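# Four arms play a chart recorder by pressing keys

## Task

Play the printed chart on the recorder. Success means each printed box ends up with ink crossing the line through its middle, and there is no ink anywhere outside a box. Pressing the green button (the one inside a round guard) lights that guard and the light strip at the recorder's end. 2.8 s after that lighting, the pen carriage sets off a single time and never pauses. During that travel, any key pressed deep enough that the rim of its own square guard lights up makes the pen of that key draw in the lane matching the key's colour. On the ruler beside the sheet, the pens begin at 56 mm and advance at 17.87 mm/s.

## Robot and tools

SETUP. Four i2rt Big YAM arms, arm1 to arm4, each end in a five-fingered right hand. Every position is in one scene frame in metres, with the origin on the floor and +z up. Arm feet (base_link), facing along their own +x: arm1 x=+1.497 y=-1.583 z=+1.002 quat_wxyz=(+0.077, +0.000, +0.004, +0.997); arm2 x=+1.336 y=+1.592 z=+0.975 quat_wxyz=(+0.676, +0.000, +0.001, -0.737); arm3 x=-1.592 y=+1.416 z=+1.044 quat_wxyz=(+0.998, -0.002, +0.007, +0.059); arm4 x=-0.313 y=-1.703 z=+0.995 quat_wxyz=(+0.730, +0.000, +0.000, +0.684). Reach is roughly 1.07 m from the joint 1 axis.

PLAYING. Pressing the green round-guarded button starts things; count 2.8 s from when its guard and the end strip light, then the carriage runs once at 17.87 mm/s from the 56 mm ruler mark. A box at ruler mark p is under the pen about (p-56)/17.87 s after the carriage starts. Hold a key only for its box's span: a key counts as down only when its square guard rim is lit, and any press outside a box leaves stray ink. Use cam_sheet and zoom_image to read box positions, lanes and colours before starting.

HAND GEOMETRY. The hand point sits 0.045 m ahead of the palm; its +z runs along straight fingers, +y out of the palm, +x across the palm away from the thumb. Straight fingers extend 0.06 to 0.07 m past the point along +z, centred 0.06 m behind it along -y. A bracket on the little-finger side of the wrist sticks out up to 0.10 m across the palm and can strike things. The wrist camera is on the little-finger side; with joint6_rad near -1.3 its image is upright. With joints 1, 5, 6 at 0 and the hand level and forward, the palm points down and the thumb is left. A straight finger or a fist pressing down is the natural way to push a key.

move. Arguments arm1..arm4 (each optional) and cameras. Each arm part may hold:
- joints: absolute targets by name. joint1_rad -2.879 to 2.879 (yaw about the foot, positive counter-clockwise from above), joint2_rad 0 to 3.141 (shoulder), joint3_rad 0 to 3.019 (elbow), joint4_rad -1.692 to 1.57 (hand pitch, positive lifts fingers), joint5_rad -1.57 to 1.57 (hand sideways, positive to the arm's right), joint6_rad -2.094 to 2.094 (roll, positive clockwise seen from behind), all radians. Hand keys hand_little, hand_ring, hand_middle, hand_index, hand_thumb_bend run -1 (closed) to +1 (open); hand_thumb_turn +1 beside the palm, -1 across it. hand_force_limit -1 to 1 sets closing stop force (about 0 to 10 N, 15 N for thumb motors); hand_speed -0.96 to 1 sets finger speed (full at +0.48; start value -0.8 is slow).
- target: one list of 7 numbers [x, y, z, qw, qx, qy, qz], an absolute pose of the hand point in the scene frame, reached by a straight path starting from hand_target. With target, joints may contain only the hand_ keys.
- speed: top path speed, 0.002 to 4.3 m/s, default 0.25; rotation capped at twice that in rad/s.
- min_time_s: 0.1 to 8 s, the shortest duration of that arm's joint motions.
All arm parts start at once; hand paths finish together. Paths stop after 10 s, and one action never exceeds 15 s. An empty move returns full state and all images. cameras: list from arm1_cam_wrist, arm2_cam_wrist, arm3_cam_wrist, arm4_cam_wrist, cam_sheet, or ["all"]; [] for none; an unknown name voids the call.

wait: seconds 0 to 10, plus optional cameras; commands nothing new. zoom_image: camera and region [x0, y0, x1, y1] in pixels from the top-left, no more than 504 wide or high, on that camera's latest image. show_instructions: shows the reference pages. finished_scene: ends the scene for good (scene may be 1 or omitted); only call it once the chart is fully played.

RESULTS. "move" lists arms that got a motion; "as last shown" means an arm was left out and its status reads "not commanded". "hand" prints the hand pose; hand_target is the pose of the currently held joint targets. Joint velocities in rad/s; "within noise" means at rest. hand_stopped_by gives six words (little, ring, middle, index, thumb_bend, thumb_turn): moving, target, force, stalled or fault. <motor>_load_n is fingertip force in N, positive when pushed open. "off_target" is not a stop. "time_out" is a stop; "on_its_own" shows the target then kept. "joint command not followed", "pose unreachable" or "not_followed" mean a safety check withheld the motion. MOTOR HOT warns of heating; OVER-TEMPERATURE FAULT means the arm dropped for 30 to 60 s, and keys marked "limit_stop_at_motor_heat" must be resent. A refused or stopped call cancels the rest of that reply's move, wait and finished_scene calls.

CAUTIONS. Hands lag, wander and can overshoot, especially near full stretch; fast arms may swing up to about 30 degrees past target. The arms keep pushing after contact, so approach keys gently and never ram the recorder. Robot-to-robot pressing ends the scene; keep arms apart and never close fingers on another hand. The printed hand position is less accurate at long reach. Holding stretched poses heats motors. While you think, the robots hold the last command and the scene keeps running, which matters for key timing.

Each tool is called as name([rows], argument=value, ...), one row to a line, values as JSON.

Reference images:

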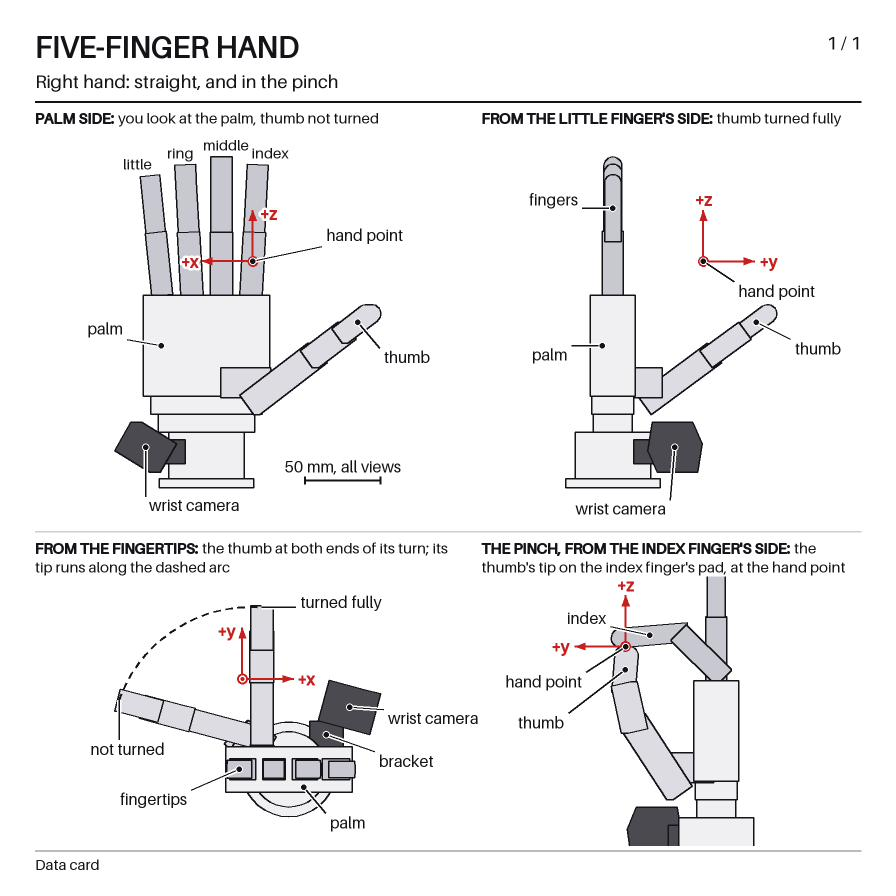

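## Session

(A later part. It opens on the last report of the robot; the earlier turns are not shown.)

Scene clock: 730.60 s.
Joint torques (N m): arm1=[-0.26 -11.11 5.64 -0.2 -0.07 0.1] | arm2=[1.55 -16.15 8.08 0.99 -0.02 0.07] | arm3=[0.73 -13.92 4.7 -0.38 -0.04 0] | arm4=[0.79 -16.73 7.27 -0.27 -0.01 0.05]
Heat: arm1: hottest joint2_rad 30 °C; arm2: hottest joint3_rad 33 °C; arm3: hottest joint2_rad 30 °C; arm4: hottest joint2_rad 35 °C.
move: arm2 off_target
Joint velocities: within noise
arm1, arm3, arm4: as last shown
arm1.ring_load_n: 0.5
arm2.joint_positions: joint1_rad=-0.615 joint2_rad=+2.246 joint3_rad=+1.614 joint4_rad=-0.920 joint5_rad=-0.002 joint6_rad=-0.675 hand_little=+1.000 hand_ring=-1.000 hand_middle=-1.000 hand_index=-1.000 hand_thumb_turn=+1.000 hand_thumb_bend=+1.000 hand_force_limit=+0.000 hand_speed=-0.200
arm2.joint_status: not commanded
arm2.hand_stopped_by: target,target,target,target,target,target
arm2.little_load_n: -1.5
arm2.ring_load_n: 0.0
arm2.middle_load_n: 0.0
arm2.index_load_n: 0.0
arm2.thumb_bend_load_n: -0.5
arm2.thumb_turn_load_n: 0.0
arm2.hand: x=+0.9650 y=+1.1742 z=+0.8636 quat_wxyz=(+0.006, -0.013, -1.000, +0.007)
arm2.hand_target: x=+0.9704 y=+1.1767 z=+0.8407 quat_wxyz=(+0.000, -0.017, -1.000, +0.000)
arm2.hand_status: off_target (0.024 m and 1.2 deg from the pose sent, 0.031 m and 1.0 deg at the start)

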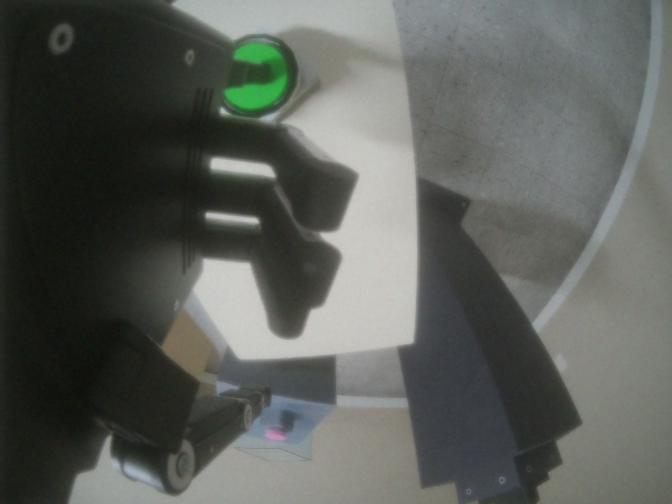

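wait(seconds=0, cameras=["cam_sheet","arm2_cam_wrist"])

Scene clock: 733.97 s.
Joint torques (N m): arm1=[-0.21 -11.05 5.67 -0.2 -0.07 0.1] | arm2=[1.55 -16.15 8.09 1.01 -0.02 0.07] | arm3=[0.38 -14.1 4.56 -0.4 -0.07 0.01] | arm4=[0.91 -16.73 7.34 -0.25 0 0.06]
Heat: arm1: hottest joint2_rad 30 °C; arm2: hottest joint3_rad 33 °C; arm3: hottest joint2_rad 30 °C; arm4: hottest joint2_rad 35 °C.
Joint velocities: within noise
arm1.joint_positions: joint1_rad=-0.111 joint2_rad=+1.890 joint3_rad=+0.963 joint4_rad=-0.642 joint5_rad=+0.011 joint6_rad=-0.920 hand_little=+1.000 hand_ring=-1.000 hand_middle=-1.000 hand_index=-1.000 hand_thumb_turn=+1.000 hand_thumb_bend=+1.000 hand_force_limit=+0.000 hand_speed=-0.200
arm1.joint_status: not commanded
arm1.hand_stopped_by: target,target,target,target,target,target
arm1.little_load_n: 0.0
arm1.ring_load_n: 0.0
arm1.middle_load_n: 0.5
arm1.index_load_n: 0.0
arm1.thumb_bend_load_n: -0.5
arm1.thumb_turn_load_n: 0.0
arm1.hand: x=+1.1446 y=-1.4555 z=+0.8966 quat_wxyz=(+0.000, +0.442, +0.897, +0.001)
arm1.hand_target: x=+1.1431 y=-1.4530 z=+0.9000 quat_wxyz=(+0.000, +0.446, +0.895, +0.000)
arm1.hand_status: not commanded
arm2.joint_positions: joint1_rad=-0.615 joint2_rad=+2.246 joint3_rad=+1.614 joint4_rad=-0.920 joint5_rad=-0.002 joint6_rad=-0.674 hand_little=+1.000 hand_ring=-1.000 hand_middle=-1.000 hand_index=-1.000 hand_thumb_turn=+1.000 hand_thumb_bend=+1.000 hand_force_limit=+0.000 hand_speed=-0.200
arm2.joint_status: not commanded
arm2.hand_stopped_by: target,target,target,target,target,target
arm2.little_load_n: -1.5
arm2.ring_load_n: 0.0
arm2.middle_load_n: 0.0
arm2.index_load_n: 0.0
arm2.thumb_bend_load_n: 0.0
arm2.thumb_turn_load_n: 0.0
arm2.hand: x=+0.9650 y=+1.1742 z=+0.8636 quat_wxyz=(+0.006, -0.013, -1.000, +0.007)
arm2.hand_target: x=+0.9704 y=+1.1766 z=+0.8407 quat_wxyz=(+0.000, -0.018, -1.000, +0.000)
arm2.hand_status: off_target (0.024 m and 1.2 deg from the pose sent, 0.031 m and 1.0 deg at the start)
arm3.joint_positions: joint1_rad=-0.598 joint2_rad=+1.921 joint3_rad=+0.970 joint4_rad=-0.594 joint5_rad=-0.007 joint6_rad=-0.605 hand_little=+1.000 hand_ring=-1.000 hand_middle=-1.000 hand_index=-1.000 hand_thumb_turn=+1.000 hand_thumb_bend=+1.000 hand_force_limit=+0.000 hand_speed=-0.200
arm3.joint_status: not commanded
arm3.hand_stopped_by: target,target,target,target,target,target
arm3.little_load_n: 0.0
arm3.ring_load_n: 0.0
arm3.middle_load_n: 0.0
arm3.index_load_n: 0.0
arm3.thumb_bend_load_n: 0.0
arm3.thumb_turn_load_n: 0.0
arm3.hand: x=-1.2625 y=+1.2341 z=+0.9219 quat_wxyz=(+0.000, +0.750, -0.662, +0.008)
arm3.hand_target: x=-1.2669 y=+1.2370 z=+0.9201 quat_wxyz=(+0.000, +0.748, -0.664, +0.000)
arm3.hand_status: not commanded
arm4.joint_positions: joint1_rad=+0.224 joint2_rad=+1.981 joint3_rad=+1.191 joint4_rad=-0.788 joint5_rad=+0.003 joint6_rad=-0.899 hand_little=+1.000 hand_ring=-1.000 hand_middle=-1.000 hand_index=-1.000 hand_thumb_turn=+1.000 hand_thumb_bend=+1.000 hand_force_limit=+0.000 hand_speed=-0.200
arm4.joint_status: not commanded
arm4.hand_stopped_by: target,target,target,target,target,target
arm4.little_load_n: 0.0
arm4.ring_load_n: 0.0
arm4.middle_load_n: 0.0
arm4.index_load_n: 0.0
arm4.thumb_bend_load_n: 0.0
arm4.thumb_turn_load_n: 0.0
arm4.hand: x=-0.3544 y=-1.2632 z=+0.9062 quat_wxyz=(+0.004, +0.863, +0.505, -0.001)
arm4.hand_target: x=-0.3539 y=-1.2581 z=+0.9100 quat_wxyz=(+0.000, +0.865, +0.502, +0.000)
arm4.hand_status: not commanded
pictures: arm2_cam_wrist, cam_sheet

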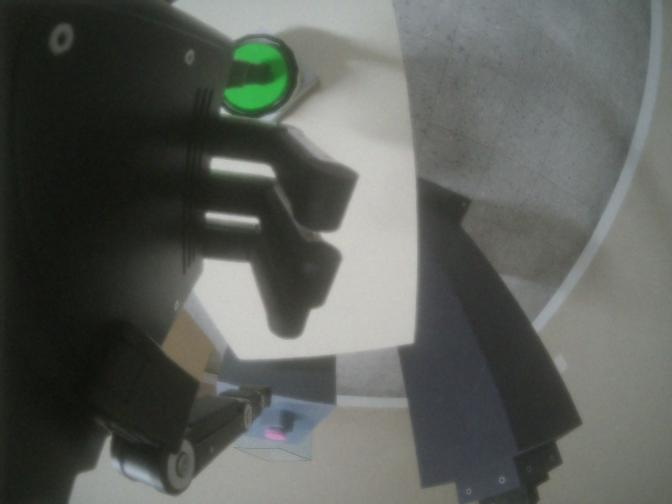

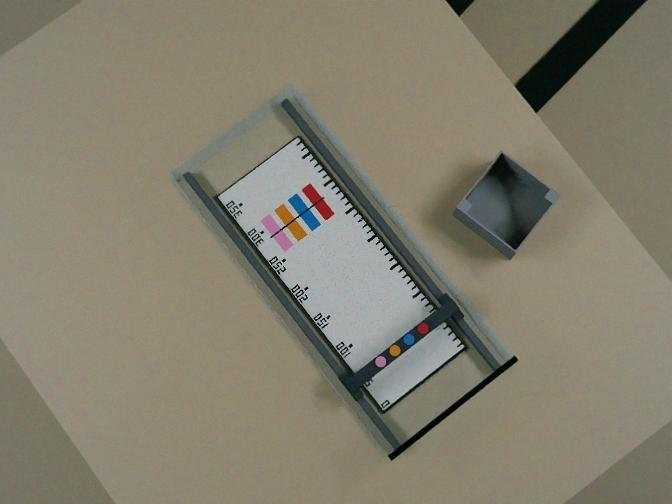

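move(arm2={"target":[0.970,1.176,0.885,0,-0.0175,-0.9998,0],"speed":0.25})

move(arm2={"target":[0.970,1.176,0.815,0,-0.0175,-0.9998,0],"speed":0.25}, cameras=["arm2_cam_wrist","cam_sheet"])

move(arm2={"target":[0.970,1.176,1.0,0,-0.0175,-0.9998,0],"speed":0.25})

move(arm2={"target":[1.453,1.245,1.0,0,0.495,-0.869,0],"speed":0.4}, cameras=["cam_sheet"])

move(arm2={"target":[1.453,1.245,0.92,0,0.495,-0.869,0],"speed":0.25}, cameras=["cam_sheet"])

wait(seconds=9.2, cameras=["cam_sheet"])

move(arm1={"target":[1.143,-1.453,0.817,0,0.446,0.895,0],"speed":0.25}, arm2={"target":[1.453,1.245,0.845,0,0.495,-0.869,0],"speed":0.25}, arm3={"target":[-1.267,1.237,0.838,0,0.748,-0.664,0],"speed":0.25}, arm4={"target":[-0.354,-1.258,0.825,0,0.865,0.5015,0],"speed":0.25}, cameras=["all"])

wait(seconds=0.65, cameras=["cam_sheet"])

move(arm1={"target":[1.143,-1.453,0.90,0,0.446,0.895,0],"speed":0.25}, arm2={"target":[1.453,1.245,0.92,0,0.495,-0.869,0],"speed":0.25}, arm3={"target":[-1.267,1.237,0.92,0,0.748,-0.664,0],"speed":0.25}, arm4={"target":[-0.354,-1.258,0.91,0,0.865,0.5015,0],"speed":0.25}, cameras=["all"])

Scene clock: 768.57 s.
Joint torques (N m): arm1=[-0.26 -11.11 5.63 -0.21 -0.07 0.09] | arm2=[1.61 -20.13 9.1 -0.29 -0.04 0.07] | arm3=[0.09 -13.8 4.55 -0.38 -0.02 0.03] | arm4=[0.91 -16.73 7.3 -0.25 -0.01 0.06]
Heat: arm1: hottest joint3_rad 30 °C; arm2: hottest joint3_rad 33 °C; arm3: hottest joint2_rad 31 °C; arm4: hottest joint2_rad 36 °C.
move: arm2 done
Joint velocities: within noise
arm1, arm3, arm4: as last shown
arm1.middle_load_n: 0.0
arm1.thumb_bend_load_n: 0.0
arm2.joint_positions: joint1_rad=-0.615 joint2_rad=+2.224 joint3_rad=+1.614 joint4_rad=-0.967 joint5_rad=-0.001 joint6_rad=-0.674 hand_little=+1.000 hand_ring=-1.000 hand_middle=-1.000 hand_index=-1.000 hand_thumb_turn=+1.000 hand_thumb_bend=+1.000 hand_force_limit=+0.000 hand_speed=-0.200
arm2.joint_status: not commanded
arm2.hand_stopped_by: target,target,target,target,target,target
arm2.little_load_n: 0.0
arm2.ring_load_n: 0.0
arm2.middle_load_n: 0.0
arm2.index_load_n: 0.0
arm2.thumb_bend_load_n: 0.0
arm2.thumb_turn_load_n: 0.0
arm2.hand: x=+0.9698 y=+1.1799 z=+0.8783 quat_wxyz=(-0.002, -0.013, -1.000, -0.003)
arm2.hand_target: x=+0.9699 y=+1.1760 z=+0.8850 quat_wxyz=(+0.000, -0.018, -1.000, +0.000)
arm2.hand_status: done (0.008 m and 0.6 deg from the pose sent, 0.022 m and 1.2 deg at the start)
pictures: none

Scene clock: 769.53 s.
Joint torques (N m): arm1=[-0.26 -11.16 5.64 -0.18 -0.06 0.1] | arm2=[1.49 -13.92 7.71 1.14 -0.06 0.06] | arm3=[0.44 -13.92 4.64 -0.51 -0.08 0.03] | arm4=[0.67 -16.62 7.28 -0.25 -0.01 0.06]
Heat: arm1: hottest joint3_rad 30 °C; arm2: hottest joint3_rad 33 °C; arm3: hottest joint2_rad 31 °C; arm4: hottest joint2_rad 36 °C.
move: arm2 off_target
Joint velocities: within noise
arm1, arm3, arm4: as last shown
arm1.thumb_turn_load_n: -0.5
arm2.joint_positions: joint1_rad=-0.612 joint2_rad=+2.256 joint3_rad=+1.614 joint4_rad=-0.880 joint5_rad=+0.000 joint6_rad=-0.673 hand_little=+1.000 hand_ring=-1.000 hand_middle=-1.000 hand_index=-1.000 hand_thumb_turn=+1.000 hand_thumb_bend=+1.000 hand_force_limit=+0.000 hand_speed=-0.200
arm2.joint_status: not commanded
arm2.hand_stopped_by: target,target,target,target,target,target
arm2.little_load_n: -2.0
arm2.ring_load_n: 0.0
arm2.middle_load_n: 0.5
arm2.index_load_n: 0.0
arm2.thumb_bend_load_n: 0.0
arm2.thumb_turn_load_n: 0.0
arm2.hand: x=+0.9606 y=+1.1671 z=+0.8558 quat_wxyz=(+0.016, -0.013, -1.000, +0.018)
arm2.hand_target: x=+0.9713 y=+1.1776 z=+0.8171 quat_wxyz=(+0.000, -0.017, -1.000, +0.000)
arm2.hand_status: off_target (0.043 m and 2.8 deg from the pose sent, 0.063 m and 0.6 deg at the start)

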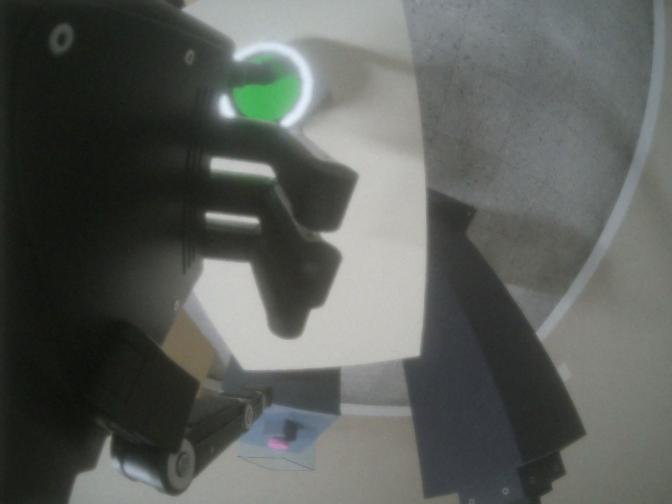

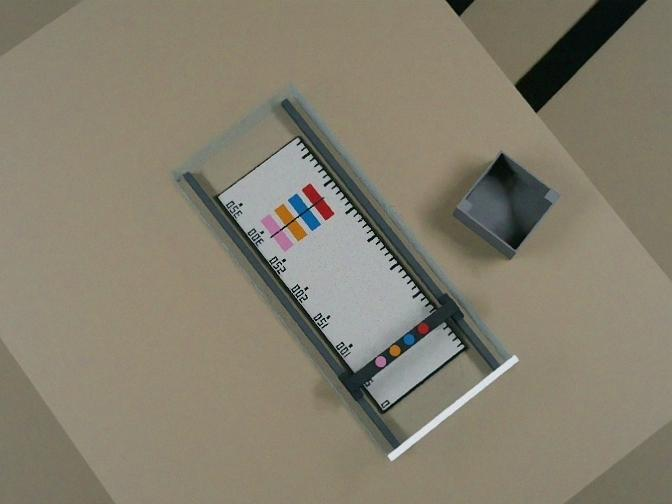

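Scene clock: 770.97 s.
Joint torques (N m): arm1=[-0.15 -11.05 5.65 -0.2 -0.06 0.1] | arm2=[1.32 -17.44 11.75 -0.27 -0.11 0.06] | arm3=[0.21 -13.98 4.52 -0.42 -0.09 0] | arm4=[0.91 -16.79 7.3 -0.28 -0.01 0.07]
Heat: arm1: hottest joint3_rad 30 °C; arm2: hottest joint3_rad 33 °C; arm3: hottest joint2_rad 31 °C; arm4: hottest joint2_rad 36 °C.
move: arm2 done
Joint velocities: within noise
arm1, arm3, arm4: as last shown
arm1.thumb_turn_load_n: 0.0
arm2.joint_positions: joint1_rad=-0.612 joint2_rad=+2.059 joint3_rad=+1.680 joint4_rad=-1.195 joint5_rad=+0.001 joint6_rad=-0.673 hand_little=+1.000 hand_ring=-1.000 hand_middle=-1.000 hand_index=-1.000 hand_thumb_turn=+1.000 hand_thumb_bend=+1.000 hand_force_limit=+0.000 hand_speed=-0.200
arm2.joint_status: not commanded
arm2.hand_stopped_by: target,target,target,target,target,target
arm2.little_load_n: 0.0
arm2.ring_load_n: 0.0
arm2.middle_load_n: 0.0
arm2.index_load_n: 0.0
arm2.thumb_bend_load_n: 0.0
arm2.thumb_turn_load_n: 0.0
arm2.hand: x=+0.9733 y=+1.1821 z=+0.9990 quat_wxyz=(+0.000, -0.013, -1.000, -0.002)
arm2.hand_target: x=+0.9701 y=+1.1761 z=+1.0000 quat_wxyz=(+0.000, -0.017, -1.000, +0.000)
arm2.hand_status: done (0.007 m and 0.6 deg from the pose sent, 0.145 m and 2.8 deg at the start)
arm3.middle_load_n: -0.5
arm4.thumb_turn_load_n: 0.5
pictures: none

Scene clock: 773.13 s.
Joint torques (N m): arm1=[-0.21 -11.16 5.64 -0.2 -0.07 0.1] | arm2=[1.08 -10.23 9.88 0.23 0.07 0.11] | arm3=[0.67 -14.21 4.66 -0.4 -0.05 0.06] | arm4=[0.85 -16.79 7.28 -0.27 -0.01 0.06]
Heat: arm1: hottest joint3_rad 30 °C; arm2: hottest joint3_rad 33 °C; arm3: hottest joint2_rad 31 °C; arm4: hottest joint2_rad 36 °C.
move: arm2 done
Joint velocities: within noise
arm1, arm3, arm4: as last shown
arm2.joint_positions: joint1_rad=+0.453 joint2_rad=+1.624 joint3_rad=+1.034 joint4_rad=-0.990 joint5_rad=-0.003 joint6_rad=-0.688 hand_little=+1.000 hand_ring=-1.000 hand_middle=-1.000 hand_index=-1.000 hand_thumb_turn=+1.000 hand_thumb_bend=+1.000 hand_force_limit=+0.000 hand_speed=-0.200
arm2.joint_status: not commanded
arm2.hand_stopped_by: target,target,target,target,target,target
arm2.little_load_n: 0.0
arm2.ring_load_n: 0.0
arm2.middle_load_n: 0.0
arm2.index_load_n: 0.0
arm2.thumb_bend_load_n: 0.0
arm2.thumb_turn_load_n: 0.0
arm2.hand: x=+1.4510 y=+1.2521 z=+0.9995 quat_wxyz=(-0.002, +0.504, -0.864, -0.005)
arm2.hand_target: x=+1.4530 y=+1.2451 z=+1.0001 quat_wxyz=(+0.000, +0.495, -0.869, +0.000)
arm2.hand_status: done (0.007 m and 1.3 deg from the pose sent, 0.484 m and 60.8 deg at the start)
arm3.middle_load_n: 0.0
arm4.thumb_turn_load_n: 0.0

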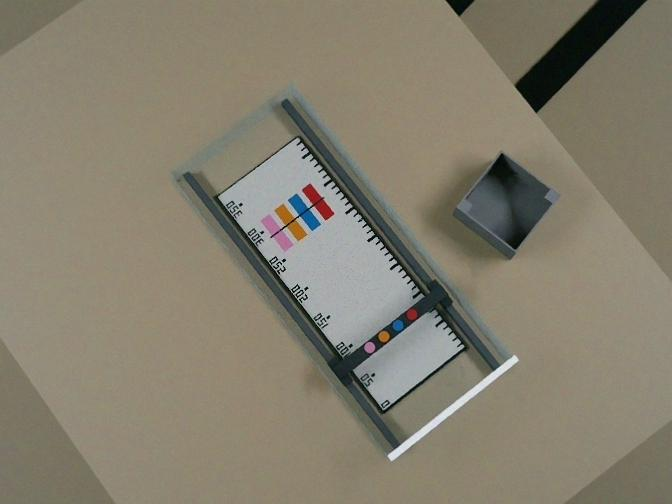

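Scene clock: 774.20 s.
Joint torques (N m): arm1=[-0.21 -11.05 5.64 -0.21 -0.07 0.1] | arm2=[1.03 -12.34 7.35 0.4 0.07 0.1] | arm3=[0.32 -13.68 4.55 -0.34 -0.07 0] | arm4=[0.97 -16.79 7.28 -0.25 0 0.06]
Heat: arm1: hottest joint3_rad 30 °C; arm2: hottest joint3_rad 33 °C; arm3: hottest joint2_rad 31 °C; arm4: hottest joint2_rad 36 °C.
move: arm2 done
Joint velocities: within noise
arm1, arm3, arm4: as last shown
arm2.joint_positions: joint1_rad=+0.453 joint2_rad=+1.780 joint3_rad=+0.976 joint4_rad=-0.781 joint5_rad=-0.003 joint6_rad=-0.688 hand_little=+1.000 hand_ring=-1.000 hand_middle=-1.000 hand_index=-1.000 hand_thumb_turn=+1.000 hand_thumb_bend=+1.000 hand_force_limit=+0.000 hand_speed=-0.200
arm2.joint_status: not commanded
arm2.hand_stopped_by: target,target,target,target,target,target
arm2.little_load_n: 0.0
arm2.ring_load_n: 0.0
arm2.middle_load_n: 0.0
arm2.index_load_n: 0.0
arm2.thumb_bend_load_n: 0.0
arm2.thumb_turn_load_n: 0.0
arm2.hand: x=+1.4519 y=+1.2493 z=+0.9187 quat_wxyz=(-0.002, +0.503, -0.864, -0.008)
arm2.hand_target: x=+1.4530 y=+1.2449 z=+0.9200 quat_wxyz=(+0.000, +0.495, -0.869, +0.000)
arm2.hand_status: done (0.005 m and 1.4 deg from the pose sent, 0.080 m and 1.3 deg at the start)
arm4.middle_load_n: 0.5

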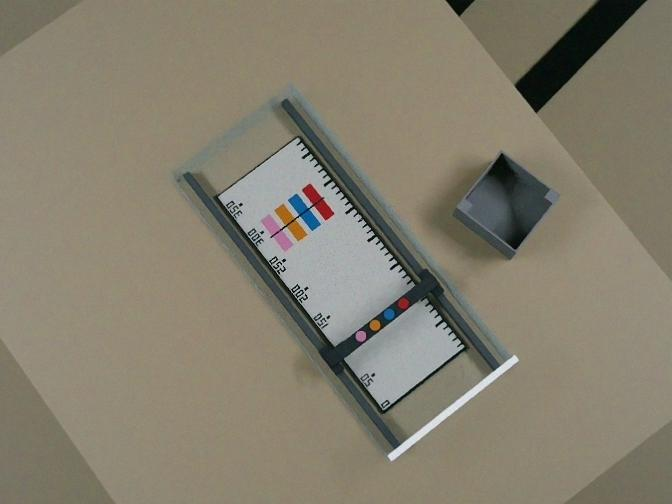

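Scene clock: 783.40 s.
Joint torques (N m): arm1=[-0.26 -11.11 5.67 -0.23 -0.07 0.1] | arm2=[1.14 -12.34 7.39 0.4 0.07 0.1] | arm3=[0.56 -14.33 4.63 -0.42 -0.05 0] | arm4=[0.91 -16.73 7.28 -0.29 -0.01 0.07]
Heat: arm1: hottest joint3_rad 30 °C; arm2: hottest joint3_rad 33 °C; arm3: hottest joint2_rad 31 °C; arm4: hottest joint2_rad 36 °C.
Joint velocities: within noise
arm1.joint_positions: joint1_rad=-0.111 joint2_rad=+1.890 joint3_rad=+0.963 joint4_rad=-0.642 joint5_rad=+0.011 joint6_rad=-0.920 hand_little=+1.000 hand_ring=-1.000 hand_middle=-1.000 hand_index=-1.000 hand_thumb_turn=+1.000 hand_thumb_bend=+1.000 hand_force_limit=+0.000 hand_speed=-0.200
arm1.joint_status: not commanded
arm1.hand_stopped_by: target,target,target,target,target,target
arm1.little_load_n: -0.5
arm1.ring_load_n: 0.0
arm1.middle_load_n: 0.5
arm1.index_load_n: 0.0
arm1.thumb_bend_load_n: 0.0
arm1.thumb_turn_load_n: 0.0
arm1.hand: x=+1.1446 y=-1.4555 z=+0.8966 quat_wxyz=(+0.000, +0.442, +0.897, +0.001)
arm1.hand_target: x=+1.1431 y=-1.4530 z=+0.9000 quat_wxyz=(+0.000, +0.446, +0.895, +0.000)
arm1.hand_status: not commanded
arm2.joint_positions: joint1_rad=+0.453 joint2_rad=+1.780 joint3_rad=+0.976 joint4_rad=-0.781 joint5_rad=-0.003 joint6_rad=-0.688 hand_little=+1.000 hand_ring=-1.000 hand_middle=-1.000 hand_index=-1.000 hand_thumb_turn=+1.000 hand_thumb_bend=+1.000 hand_force_limit=+0.000 hand_speed=-0.200
arm2.joint_status: not commanded
arm2.hand_stopped_by: target,target,target,target,target,target
arm2.little_load_n: 0.0
arm2.ring_load_n: 0.0
arm2.middle_load_n: 0.5
arm2.index_load_n: 0.0
arm2.thumb_bend_load_n: 0.0
arm2.thumb_turn_load_n: 0.0
arm2.hand: x=+1.4519 y=+1.2493 z=+0.9187 quat_wxyz=(-0.002, +0.503, -0.864, -0.008)
arm2.hand_target: x=+1.4530 y=+1.2449 z=+0.9200 quat_wxyz=(+0.000, +0.495, -0.869, +0.000)
arm2.hand_status: done (0.005 m and 1.4 deg from the pose sent, 0.080 m and 1.3 deg at the start)
arm3.joint_positions: joint1_rad=-0.598 joint2_rad=+1.921 joint3_rad=+0.970 joint4_rad=-0.594 joint5_rad=-0.007 joint6_rad=-0.605 hand_little=+1.000 hand_ring=-1.000 hand_middle=-1.000 hand_index=-1.000 hand_thumb_turn=+1.000 hand_thumb_bend=+1.000 hand_force_limit=+0.000 hand_speed=-0.200
arm3.joint_status: not commanded
arm3.hand_stopped_by: target,target,target,target,target,target
arm3.little_load_n: 0.5
arm3.ring_load_n: 0.0
arm3.middle_load_n: 0.0
arm3.index_load_n: 0.0
arm3.thumb_bend_load_n: 0.0
arm3.thumb_turn_load_n: 0.0
arm3.hand: x=-1.2625 y=+1.2341 z=+0.9219 quat_wxyz=(+0.000, +0.750, -0.662, +0.008)
arm3.hand_target: x=-1.2669 y=+1.2370 z=+0.9201 quat_wxyz=(+0.000, +0.748, -0.664, +0.000)
arm3.hand_status: not commanded
arm4.joint_positions: joint1_rad=+0.224 joint2_rad=+1.981 joint3_rad=+1.191 joint4_rad=-0.788 joint5_rad=+0.003 joint6_rad=-0.899 hand_little=+1.000 hand_ring=-1.000 hand_middle=-1.000 hand_index=-1.000 hand_thumb_turn=+1.000 hand_thumb_bend=+1.000 hand_force_limit=+0.000 hand_speed=-0.200
arm4.joint_status: not commanded
arm4.hand_stopped_by: target,target,target,target,target,target
arm4.little_load_n: 0.0
arm4.ring_load_n: 0.0
arm4.middle_load_n: 0.0
arm4.index_load_n: 0.0
arm4.thumb_bend_load_n: -0.5
arm4.thumb_turn_load_n: 0.0
arm4.hand: x=-0.3544 y=-1.2632 z=+0.9062 quat_wxyz=(+0.004, +0.863, +0.505, -0.001)
arm4.hand_target: x=-0.3539 y=-1.2581 z=+0.9100 quat_wxyz=(+0.000, +0.865, +0.502, +0.000)
arm4.hand_status: not commanded
wait: 9.20 s; at rest by 0.27 s

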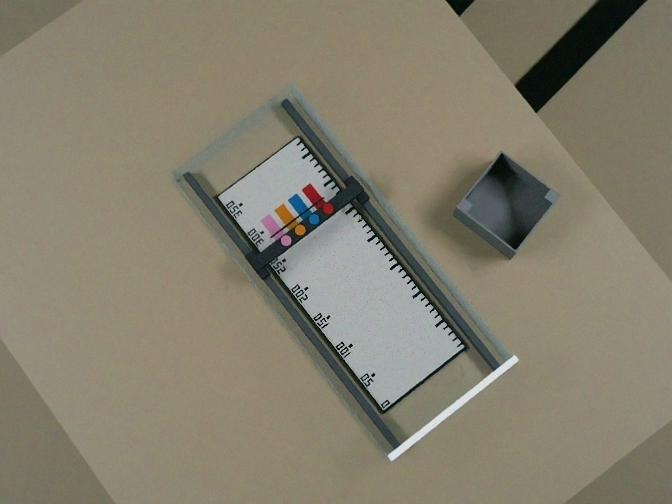

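Scene clock: 784.40 s.
Joint torques (N m): arm1=[-0.56 -7.77 4.42 1.17 -0.2 0.08] | arm2=[0.91 -9.88 5.38 0.81 0.08 0.09] | arm3=[0.85 -11.22 4.4 0.54 -0.09 0.02] | arm4=[0.85 -13.57 5.56 0.57 0.06 0.05]
Heat: arm1: hottest joint3_rad 30 °C; arm2: hottest joint3_rad 33 °C; arm3: hottest joint2_rad 31 °C; arm4: hottest joint2_rad 36 °C.
move: arm1 off_target; arm2 off_target; arm3 off_target; arm4 off_target
Joint velocities: within noise
arm1.joint_positions: joint1_rad=-0.109 joint2_rad=+2.036 joint3_rad=+0.969 joint4_rad=-0.477 joint5_rad=+0.014 joint6_rad=-0.920 hand_little=+1.000 hand_ring=-1.000 hand_middle=-1.000 hand_index=-1.000 hand_thumb_turn=+1.000 hand_thumb_bend=+1.000 hand_force_limit=+0.000 hand_speed=-0.200
arm1.joint_status: not commanded
arm1.hand_stopped_by: target,target,target,target,target,target
arm1.little_load_n: -2.5
arm1.ring_load_n: 0.0
arm1.middle_load_n: 0.0
arm1.index_load_n: 0.0
arm1.thumb_bend_load_n: 0.0
arm1.thumb_turn_load_n: 0.0
arm1.hand: x=+1.1354 y=-1.4537 z=+0.8361 quat_wxyz=(-0.013, +0.441, +0.897, +0.001)
arm1.hand_target: x=+1.1436 y=-1.4533 z=+0.8181 quat_wxyz=(+0.000, +0.446, +0.895, +0.000)
arm1.hand_status: off_target (0.021 m and 1.7 deg from the pose sent, 0.080 m and 0.6 deg at the start)
arm2.joint_positions: joint1_rad=+0.454 joint2_rad=+1.908 joint3_rad=+0.960 joint4_rad=-0.597 joint5_rad=-0.003 joint6_rad=-0.685 hand_little=+1.000 hand_ring=-1.000 hand_middle=-1.000 hand_index=-1.000 hand_thumb_turn=+1.000 hand_thumb_bend=+1.000 hand_force_limit=+0.000 hand_speed=-0.200
arm2.joint_status: not commanded
arm2.hand_stopped_by: target,target,target,target,target,target
arm2.little_load_n: -1.0
arm2.ring_load_n: 0.0
arm2.middle_load_n: 0.0
arm2.index_load_n: 0.0
arm2.thumb_bend_load_n: 0.0
arm2.thumb_turn_load_n: 0.0
arm2.hand: x=+1.4572 y=+1.2372 z=+0.8598 quat_wxyz=(+0.001, +0.503, -0.864, +0.013)
arm2.hand_target: x=+1.4529 y=+1.2454 z=+0.8457 quat_wxyz=(+0.000, +0.495, -0.869, +0.000)
arm2.hand_status: off_target (0.017 m and 1.8 deg from the pose sent, 0.074 m and 1.4 deg at the start)
arm3.joint_positions: joint1_rad=-0.597 joint2_rad=+2.083 joint3_rad=+0.973 joint4_rad=-0.428 joint5_rad=-0.007 joint6_rad=-0.605 hand_little=+1.000 hand_ring=-1.000 hand_middle=-1.000 hand_index=-1.000 hand_thumb_turn=+1.000 hand_thumb_bend=+1.000 hand_force_limit=+0.000 hand_speed=-0.200
arm3.joint_status: not commanded
arm3.hand_stopped_by: target,target,target,target,target,target
arm3.little_load_n: -1.5
arm3.ring_load_n: 0.0
arm3.middle_load_n: 0.0
arm3.index_load_n: 0.0
arm3.thumb_bend_load_n: 0.0
arm3.thumb_turn_load_n: 0.0
arm3.hand: x=-1.2624 y=+1.2338 z=+0.8546 quat_wxyz=(-0.001, +0.750, -0.661, +0.011)
arm3.hand_target: x=-1.2673 y=+1.2372 z=+0.8388 quat_wxyz=(+0.000, +0.748, -0.664, +0.000)
arm3.hand_status: off_target (0.018 m and 1.4 deg from the pose sent, 0.084 m and 1.0 deg at the start)
arm4.joint_positions: joint1_rad=+0.225 joint2_rad=+2.100 joint3_rad=+1.194 joint4_rad=-0.631 joint5_rad=+0.001 joint6_rad=-0.899 hand_little=+1.000 hand_ring=-1.000 hand_middle=-1.000 hand_index=-1.000 hand_thumb_turn=+1.000 hand_thumb_bend=+1.000 hand_force_limit=+0.000 hand_speed=-0.200
arm4.joint_status: not commanded
arm4.hand_stopped_by: target,target,target,target,target,target
arm4.little_load_n: -0.5
arm4.ring_load_n: 0.5
arm4.middle_load_n: 0.0
arm4.index_load_n: 0.0
arm4.thumb_bend_load_n: 0.0
arm4.thumb_turn_load_n: 0.0
arm4.hand: x=-0.3573 y=-1.2492 z=+0.8470 quat_wxyz=(-0.016, +0.863, +0.505, +0.006)
arm4.hand_target: x=-0.3539 y=-1.2589 z=+0.8261 quat_wxyz=(+0.000, +0.865, +0.501, +0.000)
arm4.hand_status: off_target (0.024 m and 2.0 deg from the pose sent, 0.081 m and 0.6 deg at the start)
pictures: arm1_cam_wrist, arm2_cam_wrist, arm3_cam_wrist, arm4_cam_wrist, cam_sheet

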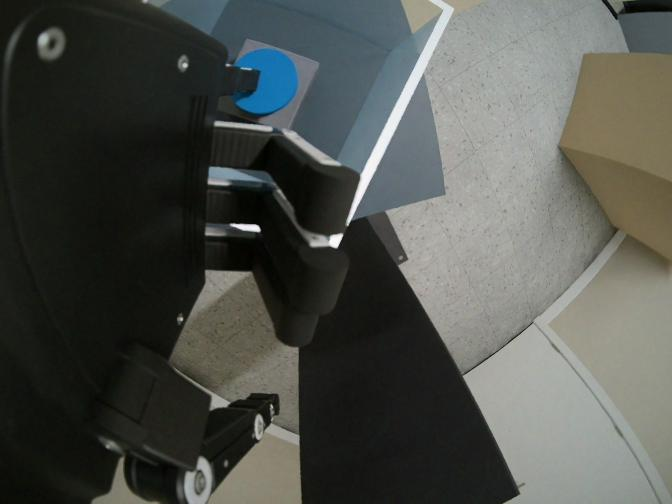

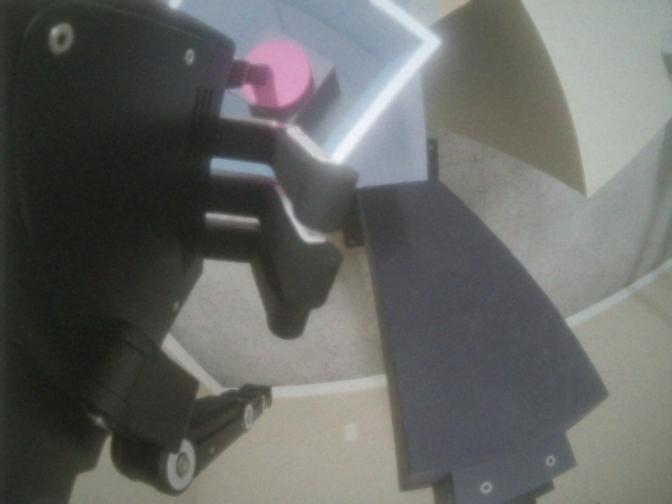

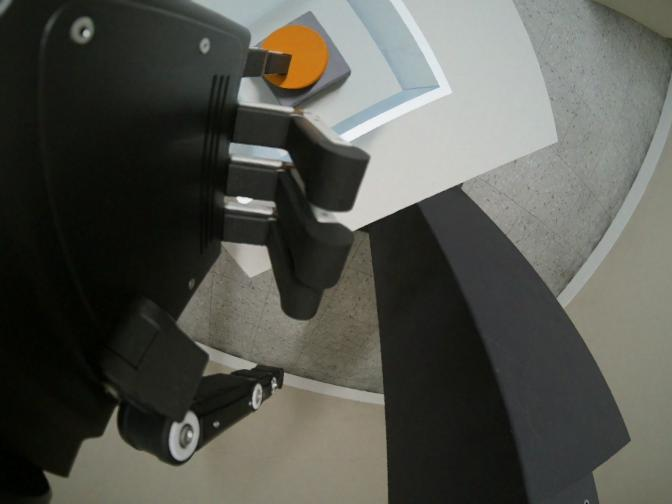

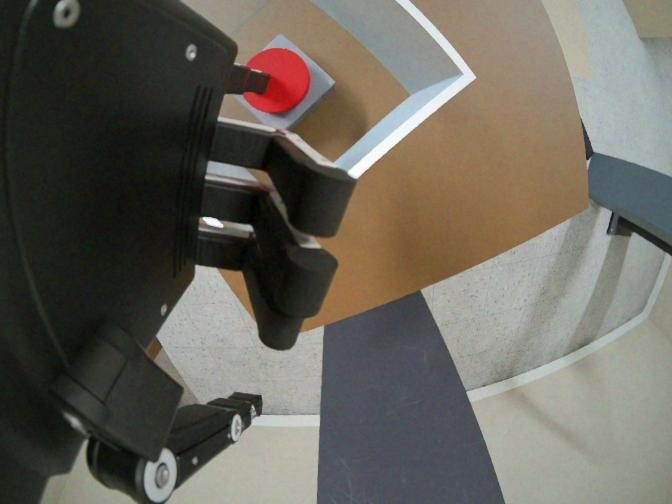

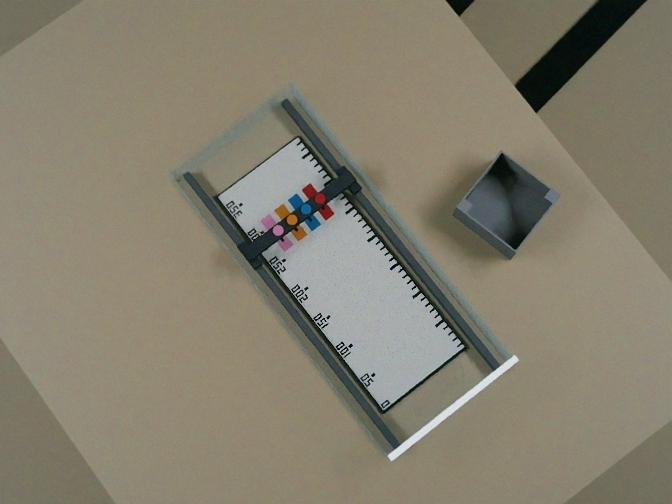

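Scene clock: 785.07 s.
Joint torques (N m): arm1=[-0.56 -7.71 4.42 1.16 -0.19 0.08] | arm2=[0.91 -9.82 5.39 0.8 0.09 0.09] | arm3=[0.79 -11.52 4.36 0.65 -0.01 0] | arm4=[0.85 -13.51 5.55 0.53 0.04 0.06]
Heat: arm1: hottest joint3_rad 30 °C; arm2: hottest joint3_rad 33 °C; arm3: hottest joint2_rad 31 °C; arm4: hottest joint2_rad 36 °C.
Joint velocities: within noise
arm1.joint_positions: joint1_rad=-0.109 joint2_rad=+2.036 joint3_rad=+0.969 joint4_rad=-0.477 joint5_rad=+0.014 joint6_rad=-0.920 hand_little=+1.000 hand_ring=-1.000 hand_middle=-1.000 hand_index=-1.000 hand_thumb_turn=+1.000 hand_thumb_bend=+1.000 hand_force_limit=+0.000 hand_speed=-0.200
arm1.joint_status: not commanded
arm1.hand_stopped_by: target,target,target,target,target,target
arm1.little_load_n: -2.5
arm1.ring_load_n: 0.0
arm1.middle_load_n: 0.0
arm1.index_load_n: 0.0
arm1.thumb_bend_load_n: 0.0
arm1.thumb_turn_load_n: 0.0
arm1.hand: x=+1.1354 y=-1.4537 z=+0.8361 quat_wxyz=(-0.013, +0.441, +0.897, +0.001)
arm1.hand_target: x=+1.1436 y=-1.4533 z=+0.8181 quat_wxyz=(+0.000, +0.446, +0.895, +0.000)
arm1.hand_status: off_target (0.021 m and 1.7 deg from the pose sent, 0.080 m and 0.6 deg at the start)
arm2.joint_positions: joint1_rad=+0.454 joint2_rad=+1.908 joint3_rad=+0.960 joint4_rad=-0.597 joint5_rad=-0.003 joint6_rad=-0.685 hand_little=+1.000 hand_ring=-1.000 hand_middle=-1.000 hand_index=-1.000 hand_thumb_turn=+1.000 hand_thumb_bend=+1.000 hand_force_limit=+0.000 hand_speed=-0.200
arm2.joint_status: not commanded
arm2.hand_stopped_by: target,target,target,target,target,target
arm2.little_load_n: -1.0
arm2.ring_load_n: 0.0
arm2.middle_load_n: 0.0
arm2.index_load_n: 0.0
arm2.thumb_bend_load_n: 0.0
arm2.thumb_turn_load_n: 0.0
arm2.hand: x=+1.4572 y=+1.2372 z=+0.8598 quat_wxyz=(+0.001, +0.503, -0.864, +0.013)
arm2.hand_target: x=+1.4529 y=+1.2454 z=+0.8457 quat_wxyz=(+0.000, +0.495, -0.869, +0.000)
arm2.hand_status: off_target (0.017 m and 1.8 deg from the pose sent, 0.074 m and 1.4 deg at the start)
arm3.joint_positions: joint1_rad=-0.597 joint2_rad=+2.083 joint3_rad=+0.973 joint4_rad=-0.428 joint5_rad=-0.007 joint6_rad=-0.605 hand_little=+1.000 hand_ring=-1.000 hand_middle=-1.000 hand_index=-1.000 hand_thumb_turn=+1.000 hand_thumb_bend=+1.000 hand_force_limit=+0.000 hand_speed=-0.200
arm3.joint_status: not commanded
arm3.hand_stopped_by: target,target,target,target,target,target
arm3.little_load_n: -1.5
arm3.ring_load_n: 0.0
arm3.middle_load_n: 0.0
arm3.index_load_n: 0.0
arm3.thumb_bend_load_n: 0.0
arm3.thumb_turn_load_n: 0.0
arm3.hand: x=-1.2624 y=+1.2338 z=+0.8546 quat_wxyz=(-0.001, +0.750, -0.661, +0.011)
arm3.hand_target: x=-1.2673 y=+1.2372 z=+0.8388 quat_wxyz=(+0.000, +0.748, -0.664, +0.000)
arm3.hand_status: off_target (0.018 m and 1.4 deg from the pose sent, 0.084 m and 1.0 deg at the start)
arm4.joint_positions: joint1_rad=+0.225 joint2_rad=+2.100 joint3_rad=+1.194 joint4_rad=-0.631 joint5_rad=+0.001 joint6_rad=-0.899 hand_little=+1.000 hand_ring=-1.000 hand_middle=-1.000 hand_index=-1.000 hand_thumb_turn=+1.000 hand_thumb_bend=+1.000 hand_force_limit=+0.000 hand_speed=-0.200
arm4.joint_status: not commanded
arm4.hand_stopped_by: target,target,target,target,target,target
arm4.little_load_n: -0.5
arm4.ring_load_n: 0.0
arm4.middle_load_n: 0.0
arm4.index_load_n: 0.0
arm4.thumb_bend_load_n: 0.0
arm4.thumb_turn_load_n: 0.0
arm4.hand: x=-0.3573 y=-1.2492 z=+0.8470 quat_wxyz=(-0.016, +0.863, +0.505, +0.006)
arm4.hand_target: x=-0.3539 y=-1.2589 z=+0.8261 quat_wxyz=(+0.000, +0.865, +0.501, +0.000)
arm4.hand_status: off_target (0.024 m and 2.0 deg from the pose sent, 0.081 m and 0.6 deg at the start)
wait: 0.67 s; at rest by 0.27 s

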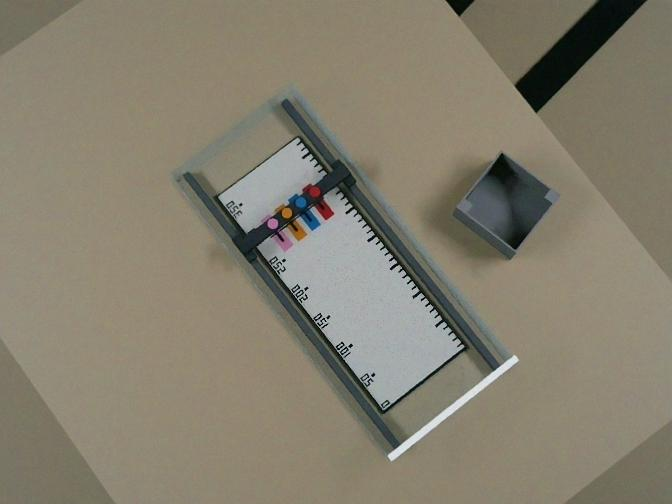

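Scene clock: 786.20 s.
Joint torques (N m): arm1=[-0.32 -11.05 5.65 -0.2 -0.07 0.1] | arm2=[0.97 -10.99 8.62 -0.25 0 0.08] | arm3=[0.26 -14.39 4.53 -0.31 -0.06 -0.02] | arm4=[0.85 -16.91 7.24 -0.24 -0.01 0.06]
Heat: arm1: hottest joint3_rad 30 °C; arm2: hottest joint3_rad 33 °C; arm3: hottest joint2_rad 31 °C; arm4: hottest joint2_rad 35 °C.
move: arm1 done; arm2 done; arm3 done; arm4 done
Joint velocities: within noise
arm1.joint_positions: joint1_rad=-0.109 joint2_rad=+1.890 joint3_rad=+0.963 joint4_rad=-0.642 joint5_rad=+0.011 joint6_rad=-0.920 hand_little=+1.000 hand_ring=-1.000 hand_middle=-1.000 hand_index=-1.000 hand_thumb_turn=+1.000 hand_thumb_bend=+1.000 hand_force_limit=+0.000 hand_speed=-0.200
arm1.joint_status: not commanded
arm1.hand_stopped_by: target,target,target,target,target,target
arm1.little_load_n: 0.0
arm1.ring_load_n: 0.0
arm1.middle_load_n: 0.5
arm1.index_load_n: 0.0
arm1.thumb_bend_load_n: 0.0
arm1.thumb_turn_load_n: 0.0
arm1.hand: x=+1.1444 y=-1.4561 z=+0.8966 quat_wxyz=(+0.000, +0.441, +0.897, +0.001)
arm1.hand_target: x=+1.1431 y=-1.4530 z=+0.9000 quat_wxyz=(+0.000, +0.446, +0.895, +0.000)
arm1.hand_status: done (0.005 m and 0.6 deg from the pose sent, 0.064 m and 1.7 deg at the start)
arm2.joint_positions: joint1_rad=+0.454 joint2_rad=+1.767 joint3_rad=+0.960 joint4_rad=-0.762 joint5_rad=-0.002 joint6_rad=-0.685 hand_little=+1.000 hand_ring=-1.000 hand_middle=-1.000 hand_index=-1.000 hand_thumb_turn=+1.000 hand_thumb_bend=+1.000 hand_force_limit=+0.000 hand_speed=-0.200
arm2.joint_status: not commanded
arm2.hand_stopped_by: target,target,target,target,target,target
arm2.little_load_n: 0.0
arm2.ring_load_n: 0.5
arm2.middle_load_n: 0.0
arm2.index_load_n: 0.0
arm2.thumb_bend_load_n: 0.0
arm2.thumb_turn_load_n: 0.0
arm2.hand: x=+1.4518 y=+1.2503 z=+0.9189 quat_wxyz=(+0.000, +0.503, -0.864, +0.000)
arm2.hand_target: x=+1.4529 y=+1.2451 z=+0.9200 quat_wxyz=(+0.000, +0.495, -0.869, +0.000)
arm2.hand_status: done (0.006 m and 1.0 deg from the pose sent, 0.061 m and 1.8 deg at the start)
arm3.joint_positions: joint1_rad=-0.597 joint2_rad=+1.921 joint3_rad=+0.970 joint4_rad=-0.594 joint5_rad=-0.007 joint6_rad=-0.605 hand_little=+1.000 hand_ring=-1.000 hand_middle=-1.000 hand_index=-1.000 hand_thumb_turn=+1.000 hand_thumb_bend=+1.000 hand_force_limit=+0.000 hand_speed=-0.200
arm3.joint_status: not commanded
arm3.hand_stopped_by: target,target,target,target,target,target
arm3.little_load_n: 0.0
arm3.ring_load_n: 0.0
arm3.middle_load_n: 0.0
arm3.index_load_n: 0.0
arm3.thumb_bend_load_n: 0.0
arm3.thumb_turn_load_n: 0.0
arm3.hand: x=-1.2623 y=+1.2346 z=+0.9218 quat_wxyz=(+0.000, +0.750, -0.661, +0.008)
arm3.hand_target: x=-1.2669 y=+1.2370 z=+0.9200 quat_wxyz=(+0.000, +0.748, -0.664, +0.000)
arm3.hand_status: done (0.006 m and 1.0 deg from the pose sent, 0.066 m and 1.3 deg at the start)
arm4.joint_positions: joint1_rad=+0.225 joint2_rad=+1.981 joint3_rad=+1.191 joint4_rad=-0.788 joint5_rad=+0.002 joint6_rad=-0.899 hand_little=+1.000 hand_ring=-1.000 hand_middle=-1.000 hand_index=-1.000 hand_thumb_turn=+1.000 hand_thumb_bend=+1.000 hand_force_limit=+0.000 hand_speed=-0.200
arm4.joint_status: not commanded
arm4.hand_stopped_by: target,target,target,target,target,target
arm4.little_load_n: 0.0
arm4.ring_load_n: 0.0
arm4.middle_load_n: 0.0
arm4.index_load_n: 0.0
arm4.thumb_bend_load_n: 0.0
arm4.thumb_turn_load_n: 0.0
arm4.hand: x=-0.3547 y=-1.2632 z=+0.9062 quat_wxyz=(+0.004, +0.863, +0.505, -0.001)
arm4.hand_target: x=-0.3539 y=-1.2582 z=+0.9099 quat_wxyz=(+0.000, +0.865, +0.501, +0.000)
arm4.hand_status: done (0.006 m and 0.6 deg from the pose sent, 0.064 m and 2.0 deg at the start)
pictures: arm1_cam_wrist, arm2_cam_wrist, arm3_cam_wrist, arm4_cam_wrist, cam_sheet

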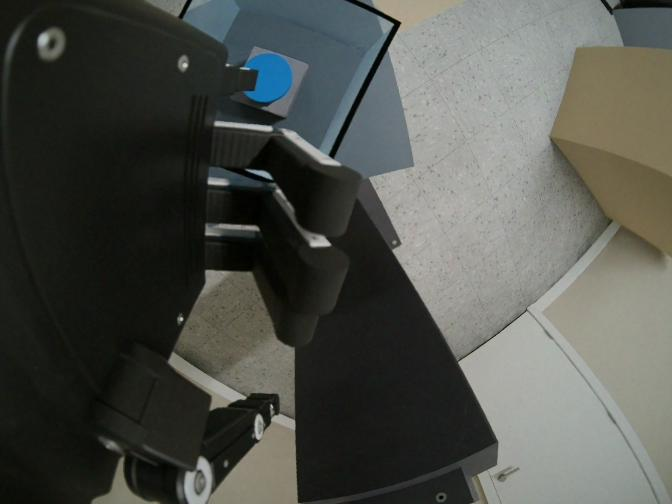

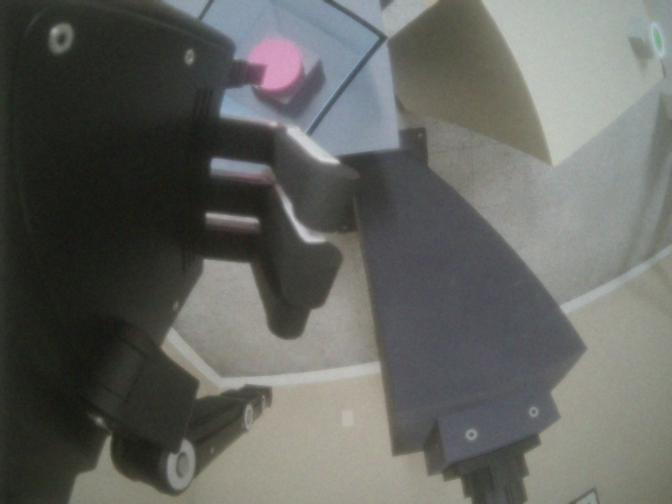

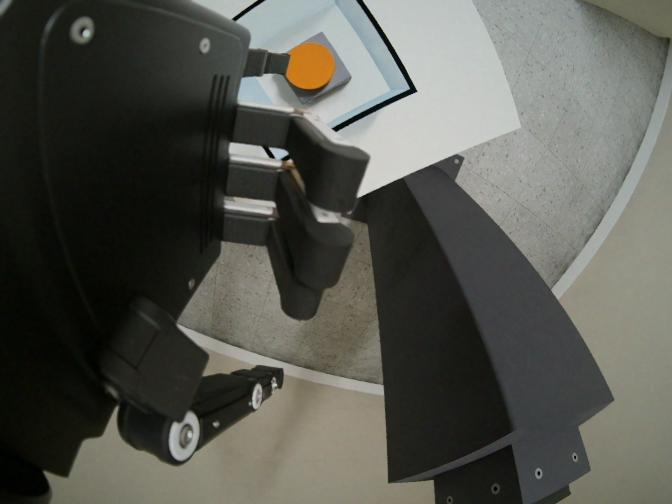

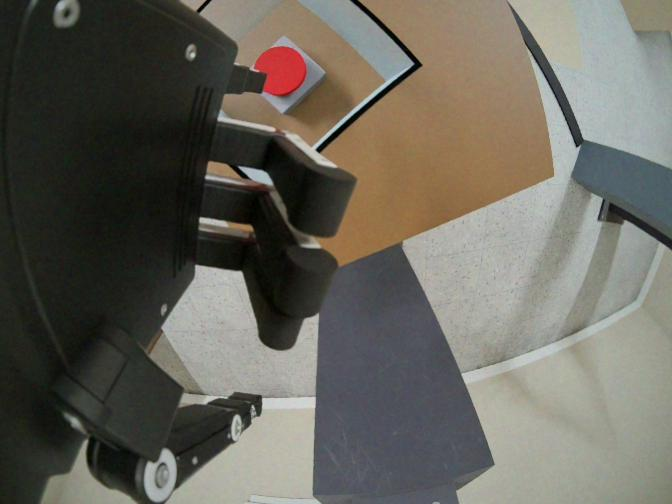

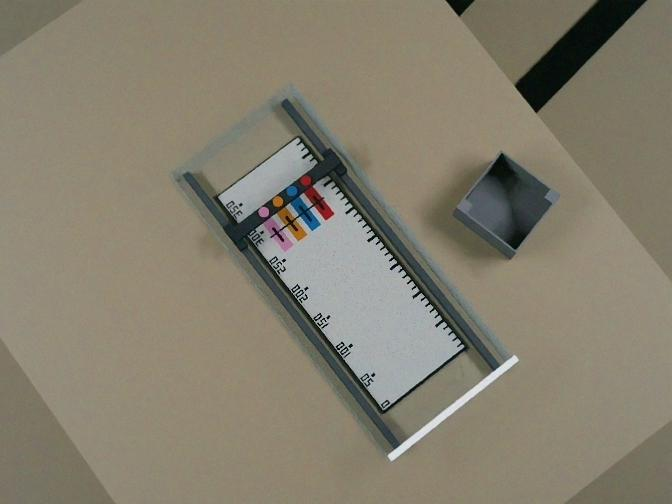

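wait(seconds=4, cameras=["cam_sheet"])

zoom_image(camera="cam_sheet", region=[200, 130, 380, 280])

Scene clock: 792.97 s.
Joint torques (N m): arm1=[-0.38 -11.11 5.64 -0.21 -0.07 0.1] | arm2=[1.03 -11.05 8.64 -0.25 0 0.08] | arm3=[0.32 -14.27 4.64 -0.23 -0.05 -0.02] | arm4=[0.79 -16.73 7.24 -0.28 -0.01 0.06]
Heat: arm1: hottest joint3_rad 30 °C; arm2: hottest joint3_rad 33 °C; arm3: hottest joint2_rad 31 °C; arm4: hottest joint2_rad 35 °C.
Joint velocities: within noise
arm1.joint_positions: joint1_rad=-0.109 joint2_rad=+1.890 joint3_rad=+0.963 joint4_rad=-0.642 joint5_rad=+0.011 joint6_rad=-0.920 hand_little=+1.000 hand_ring=-1.000 hand_middle=-1.000 hand_index=-1.000 hand_thumb_turn=+1.000 hand_thumb_bend=+1.000 hand_force_limit=+0.000 hand_speed=-0.200
arm1.joint_status: not commanded
arm1.hand_stopped_by: target,target,target,target,target,target
arm1.little_load_n: 0.0
arm1.ring_load_n: 0.0
arm1.middle_load_n: 0.0
arm1.index_load_n: 0.0
arm1.thumb_bend_load_n: 0.0
arm1.thumb_turn_load_n: 0.0
arm1.hand: x=+1.1444 y=-1.4561 z=+0.8966 quat_wxyz=(+0.000, +0.441, +0.897, +0.001)
arm1.hand_target: x=+1.1431 y=-1.4530 z=+0.9000 quat_wxyz=(+0.000, +0.446, +0.895, +0.000)
arm1.hand_status: done (0.005 m and 0.6 deg from the pose sent, 0.064 m and 1.7 deg at the start)
arm2.joint_positions: joint1_rad=+0.454 joint2_rad=+1.767 joint3_rad=+0.960 joint4_rad=-0.762 joint5_rad=-0.002 joint6_rad=-0.685 hand_little=+1.000 hand_ring=-1.000 hand_middle=-1.000 hand_index=-1.000 hand_thumb_turn=+1.000 hand_thumb_bend=+1.000 hand_force_limit=+0.000 hand_speed=-0.200
arm2.joint_status: not commanded
arm2.hand_stopped_by: target,target,target,target,target,target
arm2.little_load_n: 0.0
arm2.ring_load_n: 0.0
arm2.middle_load_n: 0.0
arm2.index_load_n: 0.0
arm2.thumb_bend_load_n: 0.0
arm2.thumb_turn_load_n: 0.0
arm2.hand: x=+1.4518 y=+1.2503 z=+0.9189 quat_wxyz=(+0.000, +0.503, -0.864, +0.000)
arm2.hand_target: x=+1.4529 y=+1.2451 z=+0.9200 quat_wxyz=(+0.000, +0.495, -0.869, +0.000)
arm2.hand_status: done (0.006 m and 1.0 deg from the pose sent, 0.061 m and 1.8 deg at the start)
arm3.joint_positions: joint1_rad=-0.597 joint2_rad=+1.921 joint3_rad=+0.970 joint4_rad=-0.594 joint5_rad=-0.007 joint6_rad=-0.605 hand_little=+1.000 hand_ring=-1.000 hand_middle=-1.000 hand_index=-1.000 hand_thumb_turn=+1.000 hand_thumb_bend=+1.000 hand_force_limit=+0.000 hand_speed=-0.200
arm3.joint_status: not commanded
arm3.hand_stopped_by: target,target,target,target,target,target
arm3.little_load_n: 0.0
arm3.ring_load_n: 0.0
arm3.middle_load_n: 0.0
arm3.index_load_n: 0.0
arm3.thumb_bend_load_n: 0.0
arm3.thumb_turn_load_n: 0.0
arm3.hand: x=-1.2623 y=+1.2346 z=+0.9218 quat_wxyz=(+0.000, +0.750, -0.661, +0.008)
arm3.hand_target: x=-1.2669 y=+1.2370 z=+0.9200 quat_wxyz=(+0.000, +0.748, -0.664, +0.000)
arm3.hand_status: done (0.006 m and 1.0 deg from the pose sent, 0.066 m and 1.3 deg at the start)
arm4.joint_positions: joint1_rad=+0.225 joint2_rad=+1.981 joint3_rad=+1.191 joint4_rad=-0.788 joint5_rad=+0.002 joint6_rad=-0.899 hand_little=+1.000 hand_ring=-1.000 hand_middle=-1.000 hand_index=-1.000 hand_thumb_turn=+1.000 hand_thumb_bend=+1.000 hand_force_limit=+0.000 hand_speed=-0.200
arm4.joint_status: not commanded
arm4.hand_stopped_by: target,target,target,target,target,target
arm4.little_load_n: 0.0
arm4.ring_load_n: 0.0
arm4.middle_load_n: 0.0
arm4.index_load_n: 0.0
arm4.thumb_bend_load_n: 0.0
arm4.thumb_turn_load_n: 0.0
arm4.hand: x=-0.3547 y=-1.2632 z=+0.9062 quat_wxyz=(+0.004, +0.863, +0.505, -0.001)
arm4.hand_target: x=-0.3539 y=-1.2582 z=+0.9099 quat_wxyz=(+0.000, +0.865, +0.501, +0.000)
arm4.hand_status: done (0.006 m and 0.6 deg from the pose sent, 0.064 m and 2.0 deg at the start)
wait: 4.00 s; at rest from the start

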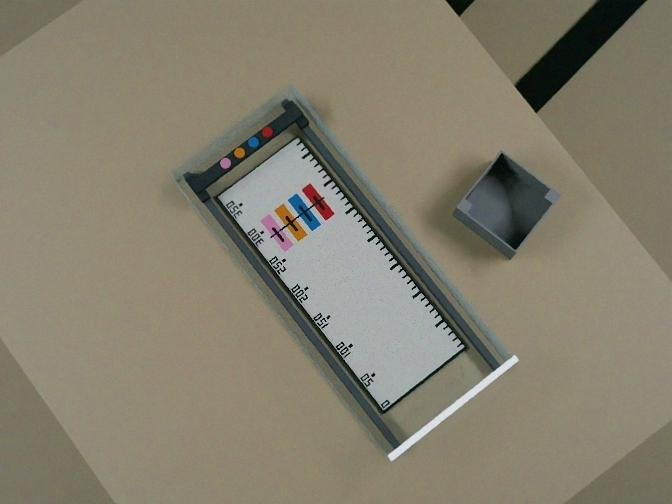

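Scaled by 2.800.

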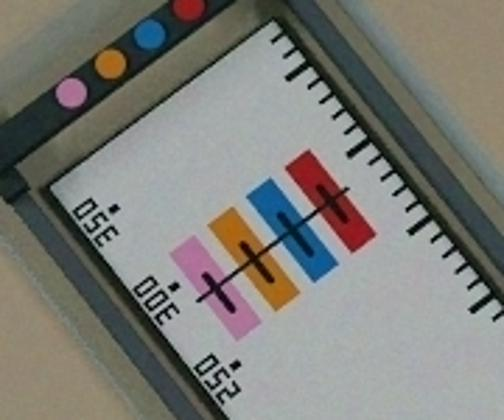

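All four boxes have ink across the line at the middle, and none outside.

finished_scene()

The scene is finished: the task was done.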